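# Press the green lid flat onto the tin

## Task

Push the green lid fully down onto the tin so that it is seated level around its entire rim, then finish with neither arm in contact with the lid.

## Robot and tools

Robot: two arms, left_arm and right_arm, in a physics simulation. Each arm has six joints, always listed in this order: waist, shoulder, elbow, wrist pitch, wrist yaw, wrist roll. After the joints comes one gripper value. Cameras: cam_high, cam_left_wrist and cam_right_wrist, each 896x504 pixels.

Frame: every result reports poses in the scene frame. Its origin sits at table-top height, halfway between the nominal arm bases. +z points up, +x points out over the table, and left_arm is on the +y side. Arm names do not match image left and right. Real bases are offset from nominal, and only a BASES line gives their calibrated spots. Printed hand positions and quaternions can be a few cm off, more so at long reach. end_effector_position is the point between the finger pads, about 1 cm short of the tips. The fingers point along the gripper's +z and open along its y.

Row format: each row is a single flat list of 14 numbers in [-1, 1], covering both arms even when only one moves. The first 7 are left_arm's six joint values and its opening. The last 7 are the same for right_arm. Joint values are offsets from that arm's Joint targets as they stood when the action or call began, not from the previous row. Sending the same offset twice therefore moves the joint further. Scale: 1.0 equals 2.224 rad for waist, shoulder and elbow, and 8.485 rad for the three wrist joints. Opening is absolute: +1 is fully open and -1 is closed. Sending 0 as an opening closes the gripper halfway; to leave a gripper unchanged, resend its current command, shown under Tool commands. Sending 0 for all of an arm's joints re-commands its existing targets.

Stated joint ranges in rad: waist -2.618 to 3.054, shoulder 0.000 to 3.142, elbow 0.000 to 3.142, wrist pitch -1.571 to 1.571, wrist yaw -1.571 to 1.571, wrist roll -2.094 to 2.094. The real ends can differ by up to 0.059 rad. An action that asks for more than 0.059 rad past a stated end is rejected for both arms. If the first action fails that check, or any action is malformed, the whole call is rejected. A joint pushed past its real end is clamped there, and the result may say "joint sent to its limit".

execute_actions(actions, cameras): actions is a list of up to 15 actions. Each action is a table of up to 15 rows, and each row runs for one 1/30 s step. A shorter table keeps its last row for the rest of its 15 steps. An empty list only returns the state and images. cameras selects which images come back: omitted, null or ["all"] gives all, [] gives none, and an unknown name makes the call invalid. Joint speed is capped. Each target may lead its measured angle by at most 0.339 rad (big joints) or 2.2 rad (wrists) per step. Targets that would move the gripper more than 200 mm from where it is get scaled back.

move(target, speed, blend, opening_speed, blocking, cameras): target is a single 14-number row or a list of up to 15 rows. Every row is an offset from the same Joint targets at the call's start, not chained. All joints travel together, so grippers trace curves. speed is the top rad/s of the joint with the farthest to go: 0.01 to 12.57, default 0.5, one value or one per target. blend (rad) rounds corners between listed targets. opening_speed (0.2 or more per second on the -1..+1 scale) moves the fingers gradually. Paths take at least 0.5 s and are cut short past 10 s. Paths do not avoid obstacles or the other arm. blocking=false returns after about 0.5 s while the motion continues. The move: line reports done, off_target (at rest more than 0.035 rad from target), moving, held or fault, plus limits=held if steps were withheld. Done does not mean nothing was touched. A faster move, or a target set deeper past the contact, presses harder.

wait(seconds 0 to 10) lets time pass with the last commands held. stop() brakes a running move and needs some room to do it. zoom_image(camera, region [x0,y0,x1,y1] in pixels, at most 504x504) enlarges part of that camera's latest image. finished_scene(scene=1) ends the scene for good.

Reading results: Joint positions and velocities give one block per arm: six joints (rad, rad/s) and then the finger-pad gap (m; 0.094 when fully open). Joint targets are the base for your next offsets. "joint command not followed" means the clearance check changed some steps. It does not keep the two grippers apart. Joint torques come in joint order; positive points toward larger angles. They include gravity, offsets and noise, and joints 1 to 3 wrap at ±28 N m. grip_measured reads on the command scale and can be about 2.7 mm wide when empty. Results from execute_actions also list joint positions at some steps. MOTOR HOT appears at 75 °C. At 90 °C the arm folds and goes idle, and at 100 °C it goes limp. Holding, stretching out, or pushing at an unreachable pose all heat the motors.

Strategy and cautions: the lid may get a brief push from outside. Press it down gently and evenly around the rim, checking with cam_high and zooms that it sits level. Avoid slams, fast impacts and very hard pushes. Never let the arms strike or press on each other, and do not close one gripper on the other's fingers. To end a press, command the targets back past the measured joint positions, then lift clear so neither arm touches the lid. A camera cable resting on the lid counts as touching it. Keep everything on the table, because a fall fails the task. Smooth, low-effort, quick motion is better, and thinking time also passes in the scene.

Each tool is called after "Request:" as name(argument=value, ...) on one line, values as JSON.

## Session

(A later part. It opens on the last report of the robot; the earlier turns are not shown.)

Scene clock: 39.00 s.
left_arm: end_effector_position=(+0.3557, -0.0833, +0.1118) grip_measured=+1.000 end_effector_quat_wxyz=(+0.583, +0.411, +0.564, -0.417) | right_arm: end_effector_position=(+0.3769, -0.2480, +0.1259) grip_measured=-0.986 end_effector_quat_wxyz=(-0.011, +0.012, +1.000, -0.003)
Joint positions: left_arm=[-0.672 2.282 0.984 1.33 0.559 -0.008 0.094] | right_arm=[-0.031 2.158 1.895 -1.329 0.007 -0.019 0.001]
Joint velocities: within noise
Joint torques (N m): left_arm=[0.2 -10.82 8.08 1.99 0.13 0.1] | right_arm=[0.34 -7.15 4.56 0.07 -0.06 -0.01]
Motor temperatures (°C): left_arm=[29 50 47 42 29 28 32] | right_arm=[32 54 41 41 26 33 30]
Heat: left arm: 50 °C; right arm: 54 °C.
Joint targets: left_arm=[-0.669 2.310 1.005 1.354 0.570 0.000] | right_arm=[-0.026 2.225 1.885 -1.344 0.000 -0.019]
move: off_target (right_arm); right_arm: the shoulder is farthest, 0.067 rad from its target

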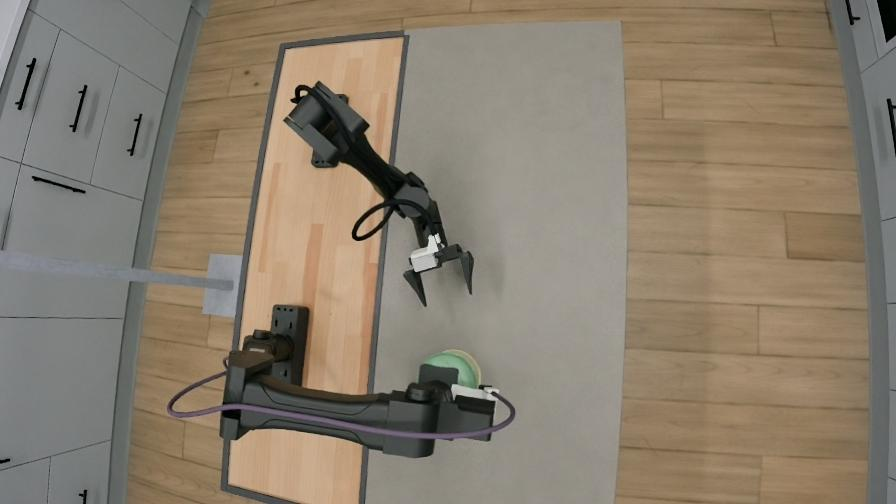

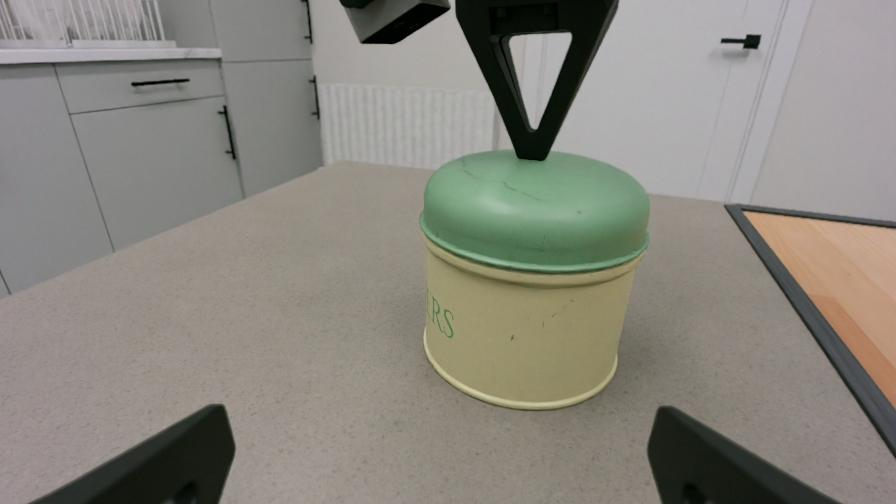

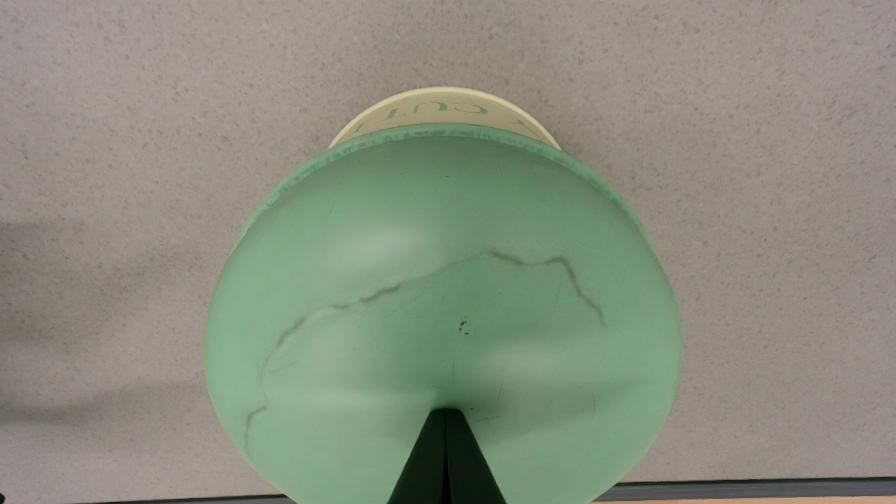

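Request:
move(target=[0,0,0,0,0,0,1,0,0.05,0.0,0,0,0,-1], speed=0.2, cameras=["cam_left_wrist"])

Request:
zoom_image(camera="cam_left_wrist", region=[380, 0, 700, 320])

Scene clock: 40.60 s.
left_arm: end_effector_position=(+0.3557, -0.0833, +0.1118) grip_measured=+1.000 end_effector_quat_wxyz=(+0.583, +0.411, +0.564, -0.417) | right_arm: end_effector_position=(+0.3759, -0.2479, +0.1224) grip_measured=-0.986 end_effector_quat_wxyz=(-0.031, +0.012, +0.999, -0.002)
Joint positions: left_arm=[-0.672 2.282 0.984 1.33 0.559 -0.008 0.094] | right_arm=[-0.031 2.199 1.946 -1.379 0.007 -0.019 0.001]
Joint velocities: within noise
Joint torques (N m): left_arm=[0.2 -10.84 8.08 1.99 0.12 0.09] | right_arm=[0.36 -0.8 0.72 0.62 -0.05 0.01]
Motor temperatures (°C): left_arm=[29 50 47 42 29 28 32] | right_arm=[32 54 41 41 26 33 30]
Heat: left arm: 50 °C; right arm: 54 °C.
Joint targets: left_arm=[-0.669 2.310 1.005 1.354 0.570 0.000] | right_arm=[-0.026 2.336 1.885 -1.344 0.000 -0.019]
move: off_target (right_arm); right_arm: the shoulder is farthest, 0.137 rad from its target
Images, in order (width x height): cam_left_wrist 896x504.

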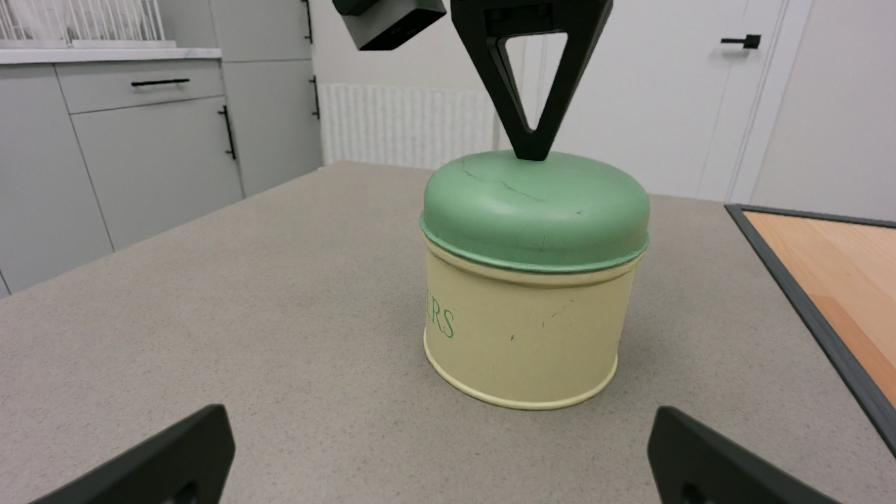

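Scaled by 1.575.

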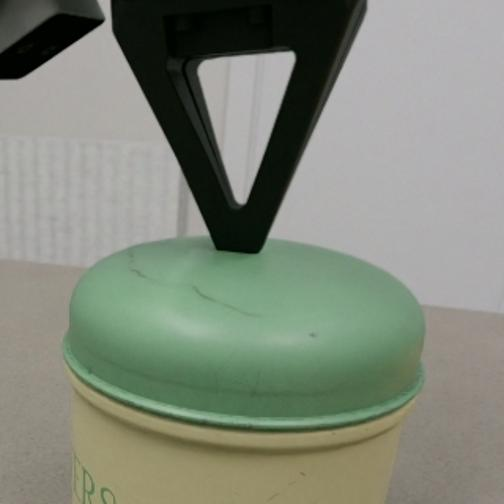

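Request:
zoom_image(camera="cam_left_wrist", region=[410, 200, 540, 290])

Request:
zoom_image(camera="cam_left_wrist", region=[530, 200, 660, 290])

Scaled by 3.877.

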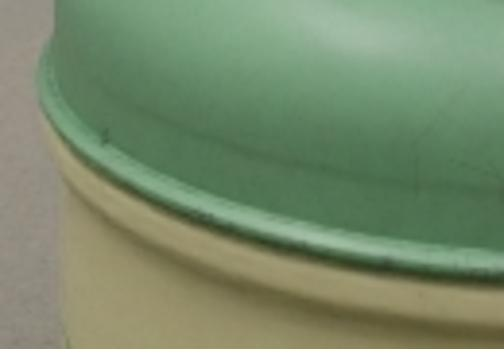

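Scaled by 3.877.

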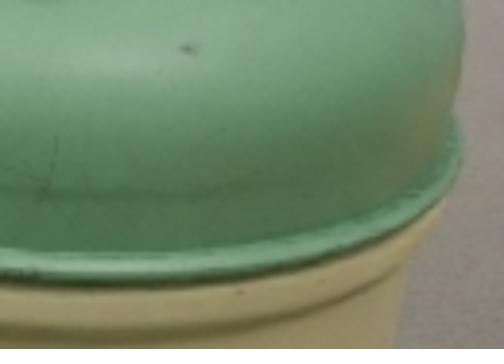

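Request:
move(target=[[0,0,0,0,0,0,1,0,-0.11,0,0,0,0,-1],[0,0,0,0,0,0,1,0,-0.1668,-0.0908,0.009,0,0,-1]])

Request:
zoom_image(camera="cam_left_wrist", region=[380, 0, 700, 320])

Scene clock: 43.97 s.
left_arm: end_effector_position=(+0.3557, -0.0833, +0.1118) grip_measured=+1.000 end_effector_quat_wxyz=(+0.583, +0.411, +0.564, -0.417) | right_arm: end_effector_position=(+0.3421, -0.2465, +0.1332) grip_measured=-0.986 end_effector_quat_wxyz=(-0.009, +0.012, +1.000, -0.003)
Joint positions: left_arm=[-0.672 2.282 0.984 1.33 0.559 -0.008 0.094] | right_arm=[-0.031 2.005 1.694 -1.277 0.007 -0.019 0.001]
Joint velocities: within noise
Joint torques (N m): left_arm=[0.2 -10.82 8.06 1.98 0.12 0.09] | right_arm=[0.36 -15.79 4.38 0.36 -0.08 0.01]
Motor temperatures (°C): left_arm=[29 51 47 42 29 28 32] | right_arm=[32 54 41 41 26 33 30]
Heat: left arm: 51 °C; right arm: 54 °C.
Joint targets: left_arm=[-0.669 2.310 1.005 1.354 0.570 0.000] | right_arm=[-0.026 1.965 1.682 -1.268 0.000 -0.019]
move: off_target (right_arm); right_arm: the shoulder is farthest, 0.040 rad from its target

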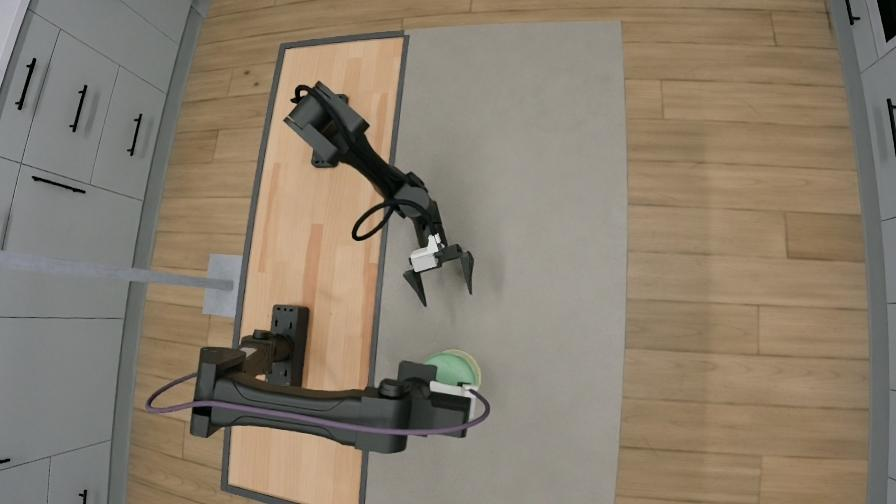

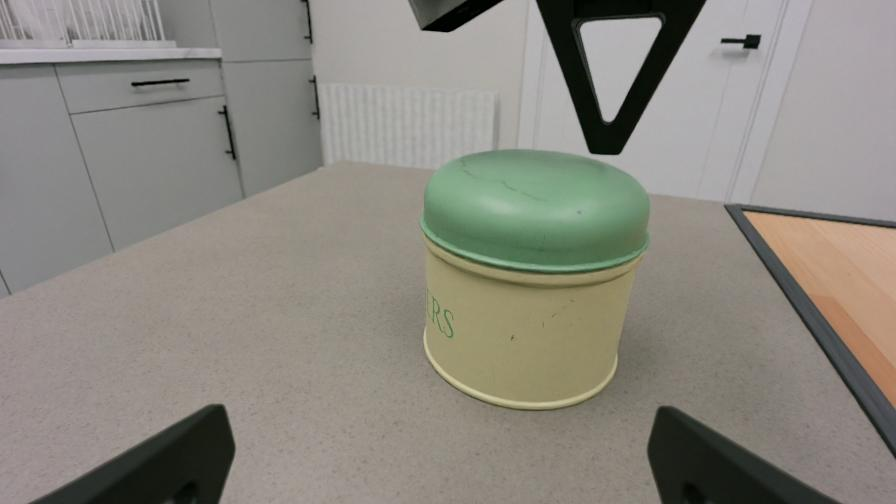

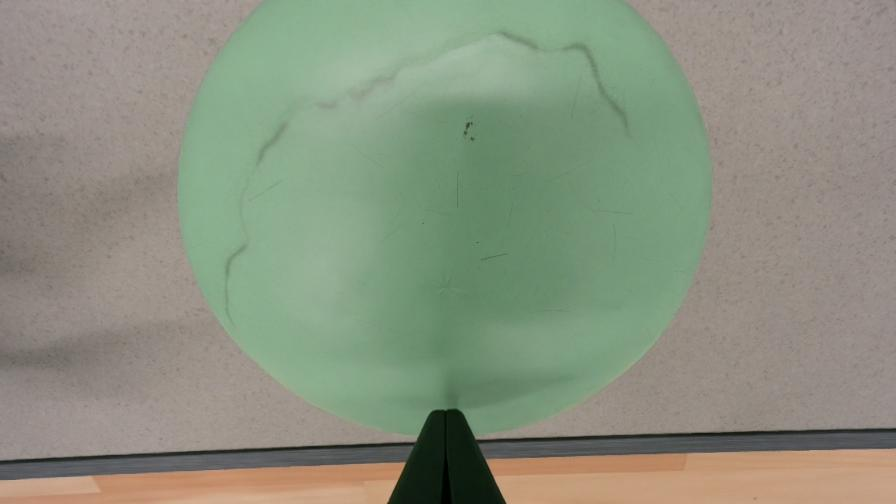

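Scaled by 1.575.

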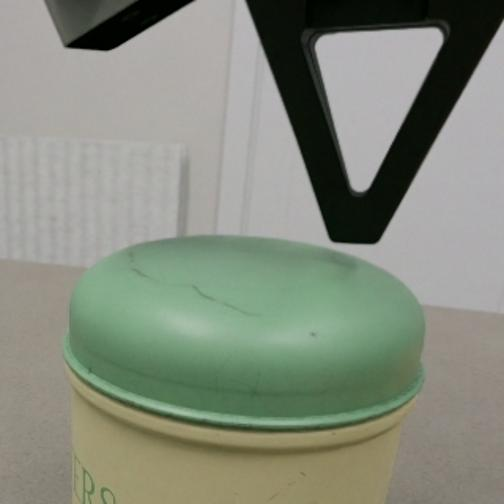

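Request:
move(target=[[0,0,0,0,0,0,1,0,0.03,0.012,0,0,0,-1],[0,0,0,0,0,0,1,0,0.08,0.012,0,0,0,-1]], speed=0.2)

Request:
zoom_image(camera="cam_left_wrist", region=[380, 0, 700, 320])

Scene clock: 45.93 s.
left_arm: end_effector_position=(+0.3557, -0.0833, +0.1118) grip_measured=+1.000 end_effector_quat_wxyz=(+0.583, +0.411, +0.564, -0.417) | right_arm: end_effector_position=(+0.3421, -0.2465, +0.1235) grip_measured=-0.986 end_effector_quat_wxyz=(-0.034, +0.012, +0.999, -0.002)
Joint positions: left_arm=[-0.672 2.282 0.984 1.33 0.559 -0.008 0.094] | right_arm=[-0.031 2.06 1.733 -1.312 0.007 -0.019 0.001]
Joint velocities: within noise
Joint torques (N m): left_arm=[0.21 -10.82 8.08 1.99 0.12 0.09] | right_arm=[0.38 -4.57 3.44 0.68 -0.03 -0.03]
Motor temperatures (°C): left_arm=[29 51 47 43 29 28 32] | right_arm=[32 54 41 41 26 33 30]
Heat: left arm: 51 °C; right arm: 54 °C.
Joint targets: left_arm=[-0.669 2.310 1.005 1.354 0.570 0.000] | right_arm=[-0.026 2.143 1.709 -1.268 0.000 -0.019]
move: off_target (right_arm); right_arm: the shoulder is farthest, 0.083 rad from its target

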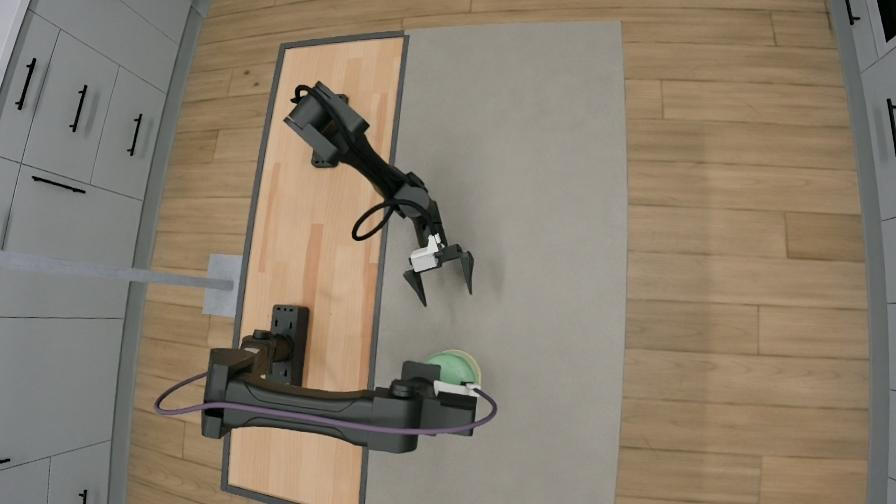

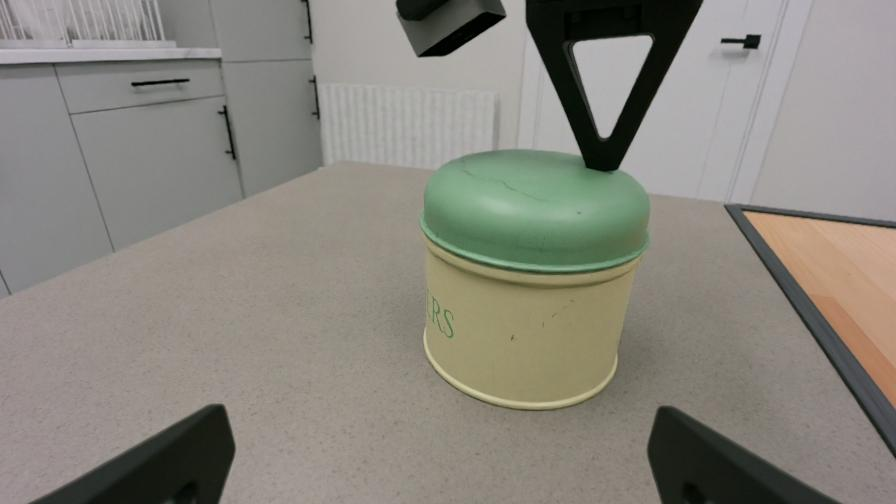

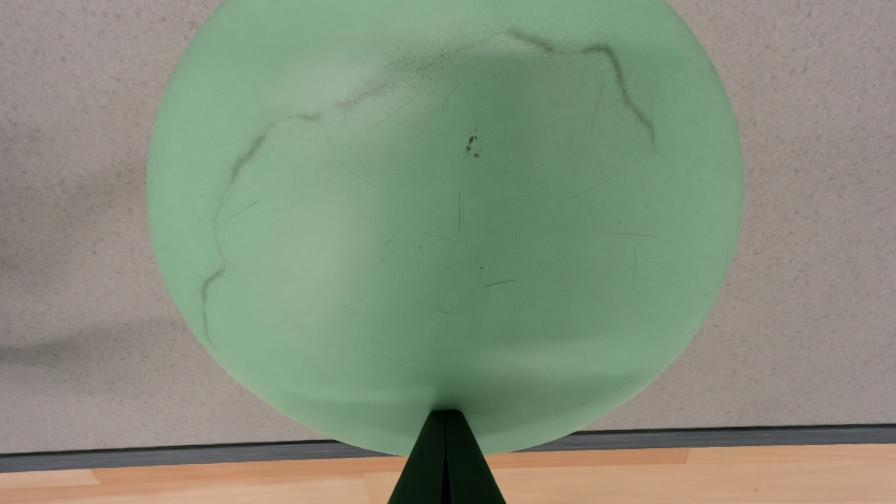

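Scaled by 1.575.

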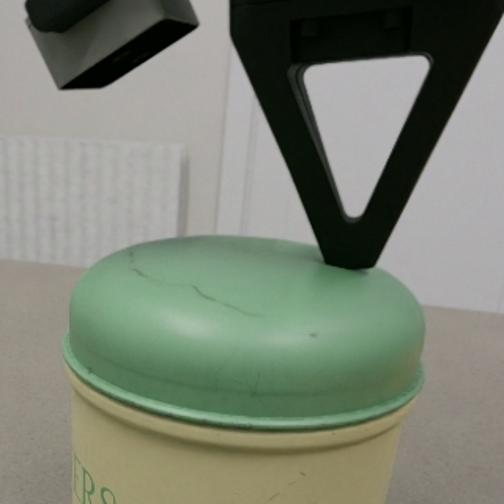

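Request:
move(target=[[0,0,0,0,0,0,1,0,-0.073,0,0,0,0,-1],[0,0,0,0,0,0,1,-0.037,-0.0283,0.079,-0.009,0,0,-1],[0,0,0,0,0,0,1,-0.037,0.01,0.079,-0.009,0,0,-1],[0,0,0,0,0,0,1,-0.037,0.055,0.079,-0.009,0,0,-1]], speed=[0.5,0.5,0.2,0.2])

Request:
zoom_image(camera="cam_left_wrist", region=[380, 0, 700, 320])

Scene clock: 48.97 s.
left_arm: end_effector_position=(+0.3556, -0.0833, +0.1118) grip_measured=+1.000 end_effector_quat_wxyz=(+0.583, +0.411, +0.563, -0.417) | right_arm: end_effector_position=(+0.3681, -0.2798, +0.1235) grip_measured=-0.986 end_effector_quat_wxyz=(-0.031, +0.052, +0.998, +0.000)
Joint positions: left_arm=[-0.672 2.282 0.984 1.33 0.559 -0.008 0.094] | right_arm=[-0.112 2.175 1.911 -1.368 0.005 -0.019 0.001]
Joint velocities: within noise
Joint torques (N m): left_arm=[0.21 -10.82 8.06 1.99 0.13 0.1] | right_arm=[0.21 -5.09 3.32 0.44 -0.03 0]
Motor temperatures (°C): left_arm=[29 52 48 43 29 28 32] | right_arm=[32 54 41 40 26 33 30]
Heat: left arm: 52 °C; right arm: 54 °C.
Joint targets: left_arm=[-0.669 2.310 1.005 1.354 0.570 0.000] | right_arm=[-0.109 2.265 1.885 -1.344 0.000 -0.019]
move: off_target (right_arm); right_arm: the shoulder is farthest, 0.090 rad from its target

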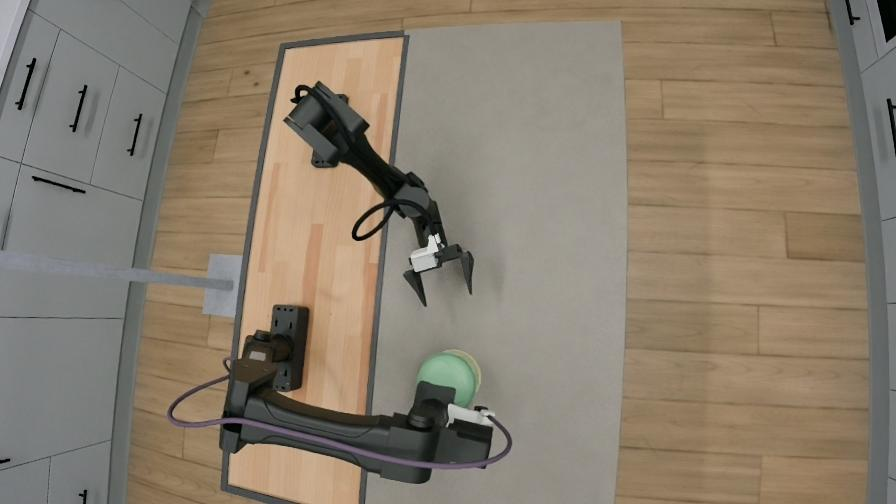

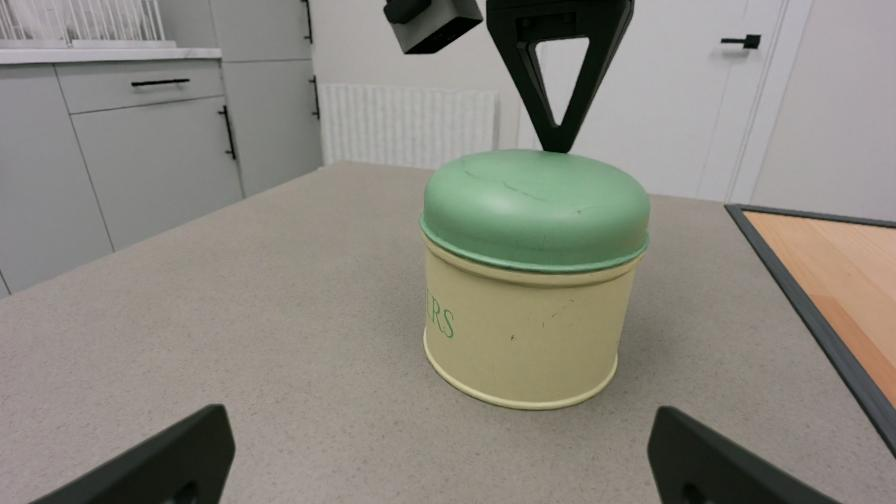

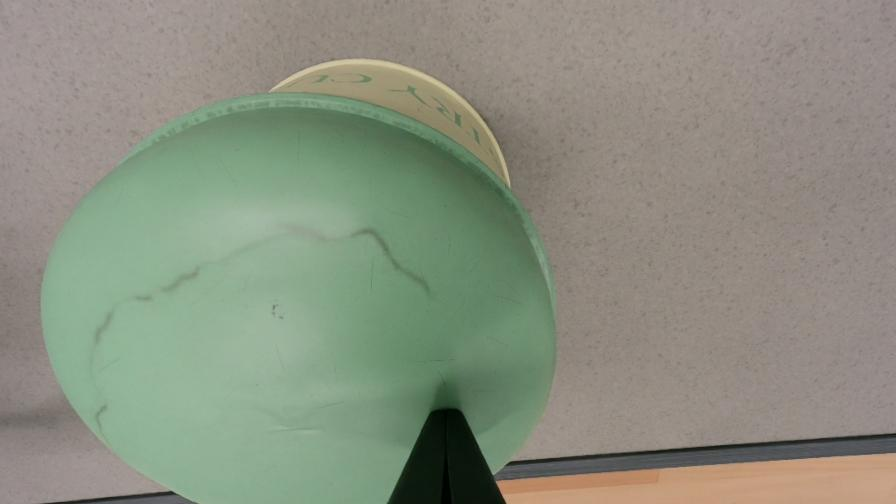

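Scaled by 1.575.

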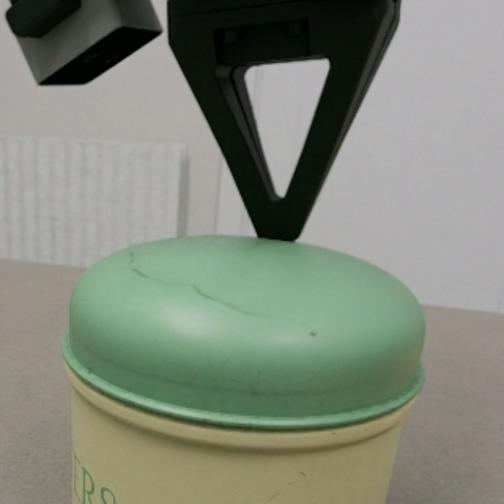

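Request:
move(target=[[0,0,0,0,0,0,1,0,-0.083,0,0,0,0,-1],[0,0,0,0,0,0,1,0.0715,-0.0607,0.0382,-0.0054,0,0,-1],[0,0,0,0,0,0,1,0.0715,-0.03,0.0382,-0.0054,0,0,-1],[0,0,0,0,0,0,1,0.0715,0.016,0.0382,-0.0054,0,0,-1]], speed=[0.5,0.5,0.2,0.2])

Request:
zoom_image(camera="cam_left_wrist", region=[380, 0, 700, 320])

Scene clock: 52.20 s.
left_arm: end_effector_position=(+0.3556, -0.0833, +0.1118) grip_measured=+1.000 end_effector_quat_wxyz=(+0.583, +0.411, +0.563, -0.417) | right_arm: end_effector_position=(+0.3787, -0.2109, +0.1230) grip_measured=-0.986 end_effector_quat_wxyz=(-0.035, -0.031, +0.999, +0.000)
Joint positions: left_arm=[-0.672 2.282 0.984 1.33 0.559 -0.008 0.094] | right_arm=[0.055 2.223 1.986 -1.405 -0.001 -0.019 0.001]
Joint velocities: within noise
Joint torques (N m): left_arm=[0.21 -10.82 8.08 1.98 0.12 0.1] | right_arm=[-0.36 -6.69 4 0.33 0.03 -0.01]
Motor temperatures (°C): left_arm=[29 52 48 43 29 28 32] | right_arm=[32 53 41 40 26 33 30]
Heat: left arm: 52 °C; right arm: 53 °C.
Joint targets: left_arm=[-0.669 2.310 1.005 1.354 0.570 0.000] | right_arm=[0.050 2.301 1.970 -1.390 0.000 -0.019]
move: off_target (right_arm); right_arm: the shoulder is farthest, 0.077 rad from its target

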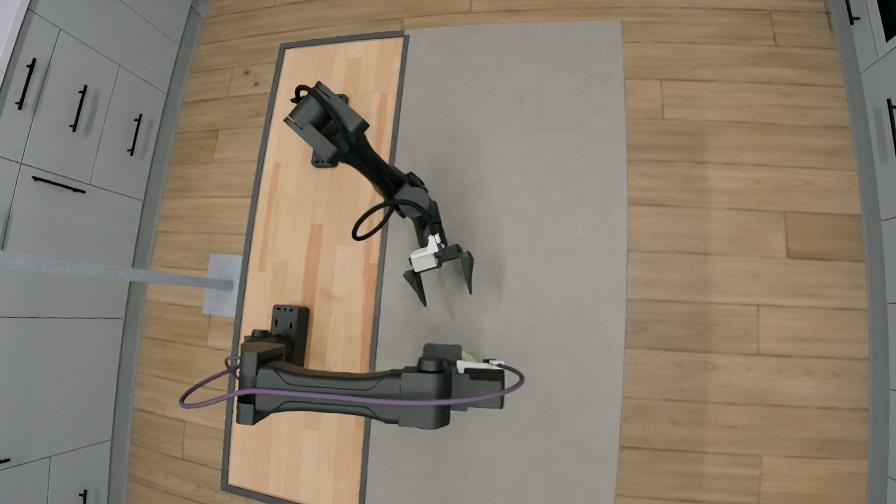

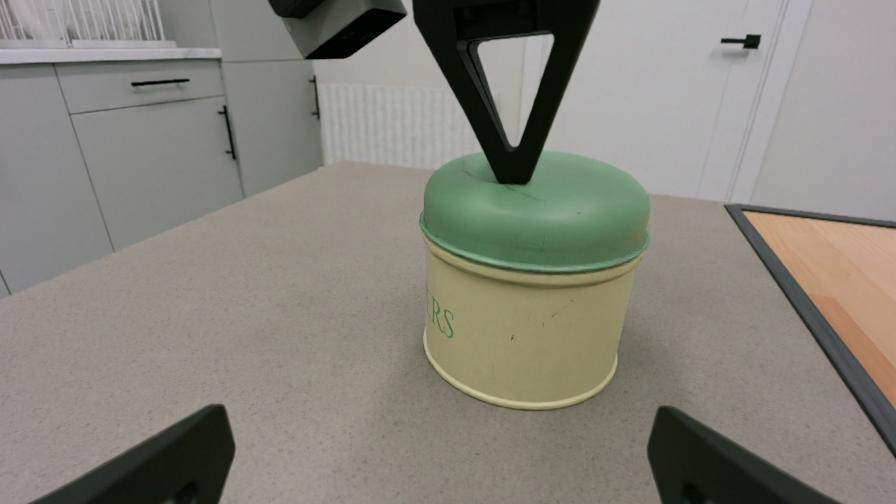

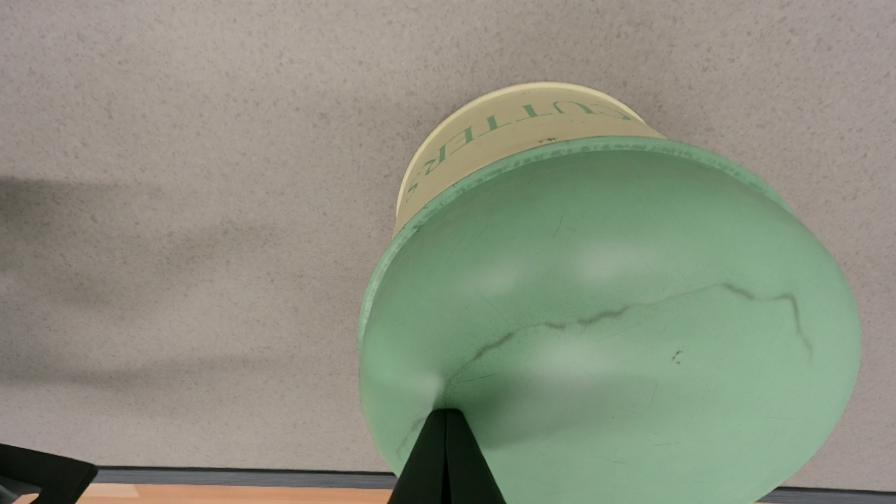

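Scaled by 1.575.

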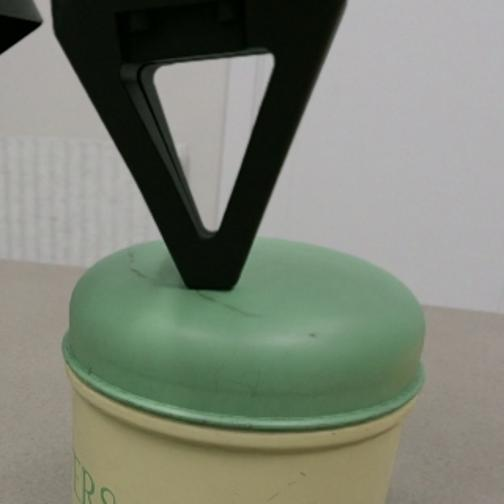

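Request:
move(target=[[0,0,0,0,0,0,1,0,-0.09,0,0,0,0,-1],[0,0,0,0,0,0,1,-0.034,-0.095,-0.0382,0.0054,0,0,-1],[0,0,0,0,0,0,1,-0.034,-0.06,-0.0382,0.0054,0,0,-1],[0,0,0,0,0,0,1,-0.034,0.045,-0.0382,0.0054,0,0,-1]], speed=[0.5,0.5,0.2,0.2], cameras=["cam_left_wrist"])

Request:
zoom_image(camera="cam_left_wrist", region=[380, 0, 700, 320])

Scene clock: 55.97 s.
left_arm: end_effector_position=(+0.3556, -0.0833, +0.1118) grip_measured=+1.000 end_effector_quat_wxyz=(+0.583, +0.411, +0.563, -0.417) | right_arm: end_effector_position=(+0.3687, -0.2462, +0.1196) grip_measured=-0.986 end_effector_quat_wxyz=(-0.054, +0.012, +0.998, +0.001)
Joint positions: left_arm=[-0.672 2.282 0.984 1.33 0.559 -0.008 0.094] | right_arm=[-0.031 2.219 1.963 -1.423 0.001 -0.019 0.001]
Joint velocities: within noise
Joint torques (N m): left_arm=[0.21 -10.82 8.08 1.98 0.12 0.09] | right_arm=[0.32 3.51 -0.69 1.01 0.01 -0.02]
Motor temperatures (°C): left_arm=[29 52 48 43 29 28 32] | right_arm=[32 53 41 40 26 33 30]
Heat: left arm: 52 °C; right arm: 53 °C.
Joint targets: left_arm=[-0.669 2.310 1.005 1.354 0.570 0.000] | right_arm=[-0.025 2.401 1.885 -1.344 0.000 -0.019]
move: off_target (right_arm); right_arm: the shoulder is farthest, 0.182 rad from its target
Images, in order (width x height): cam_left_wrist 896x504.

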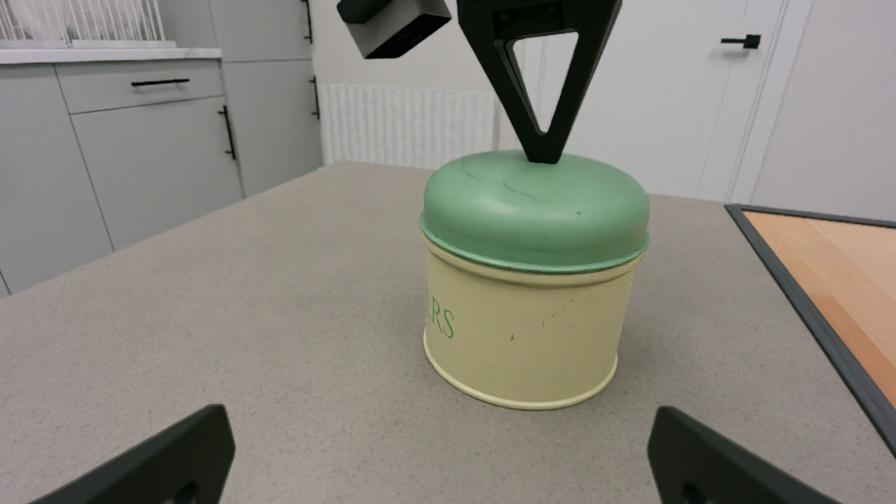

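Scaled by 1.575.

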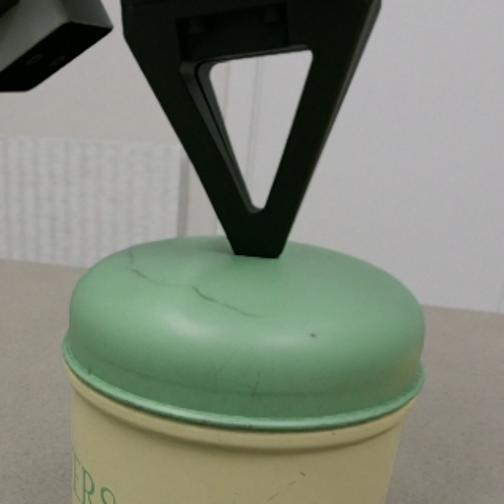

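Fully seated, no further motion. Lift off.

Request:
move(target=[0,0,0,0,0,0,1,0,-0.19,0,0,0,0,-1])

Request:
zoom_image(camera="cam_left_wrist", region=[410, 130, 660, 310])

Scene clock: 57.80 s.
left_arm: end_effector_position=(+0.3556, -0.0833, +0.1118) grip_measured=+1.000 end_effector_quat_wxyz=(+0.583, +0.411, +0.563, -0.417) | right_arm: end_effector_position=(+0.3704, -0.2463, +0.1887) grip_measured=-0.986 end_effector_quat_wxyz=(+0.058, +0.012, +0.998, -0.002)
Joint positions: left_arm=[-0.672 2.282 0.984 1.33 0.559 -0.008 0.094] | right_arm=[-0.031 1.992 1.889 -1.352 0.001 -0.019 0.001]
Joint velocities: within noise
Joint torques (N m): left_arm=[0.21 -10.84 8.08 1.98 0.12 0.09] | right_arm=[0.35 -13.19 5.15 0.61 0.01 0]
Motor temperatures (°C): left_arm=[29 53 48 43 29 28 32] | right_arm=[32 53 40 40 26 33 30]
Heat: left arm: 53 °C; right arm: 53 °C.
Joint targets: left_arm=[-0.669 2.310 1.005 1.354 0.570 0.000] | right_arm=[-0.025 1.978 1.885 -1.344 0.000 -0.019]
move: done

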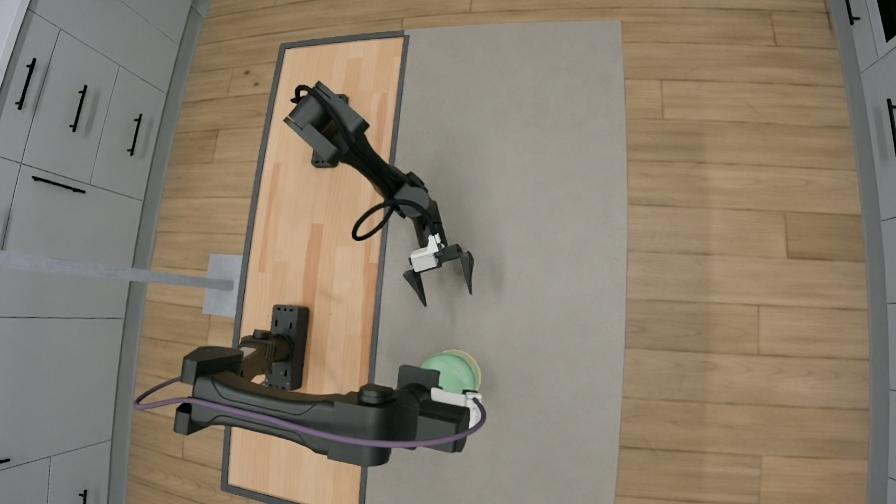

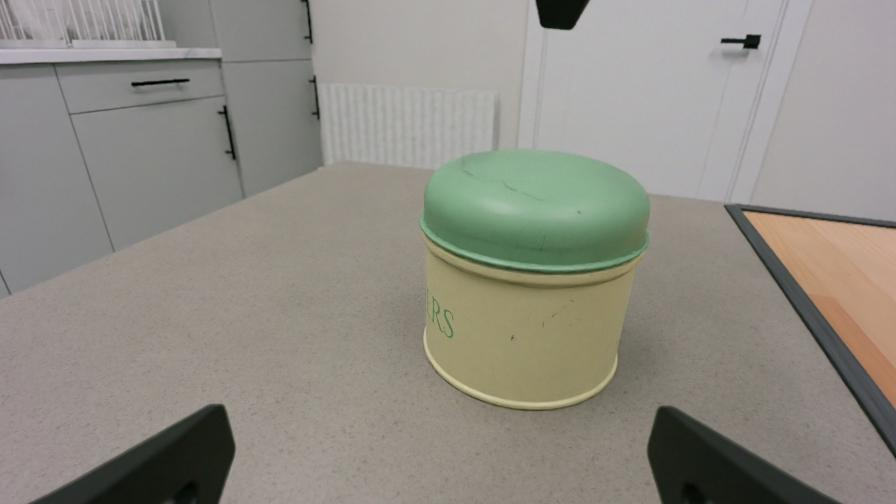

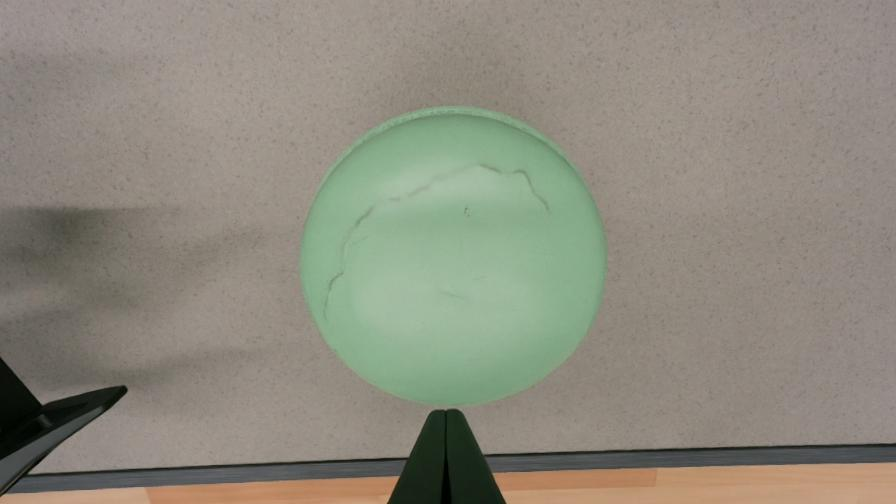

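Scaled by 2.016.

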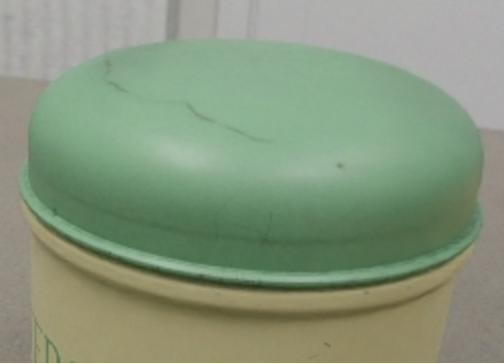

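Request:
finished_scene()

The scene is finished: the task was done.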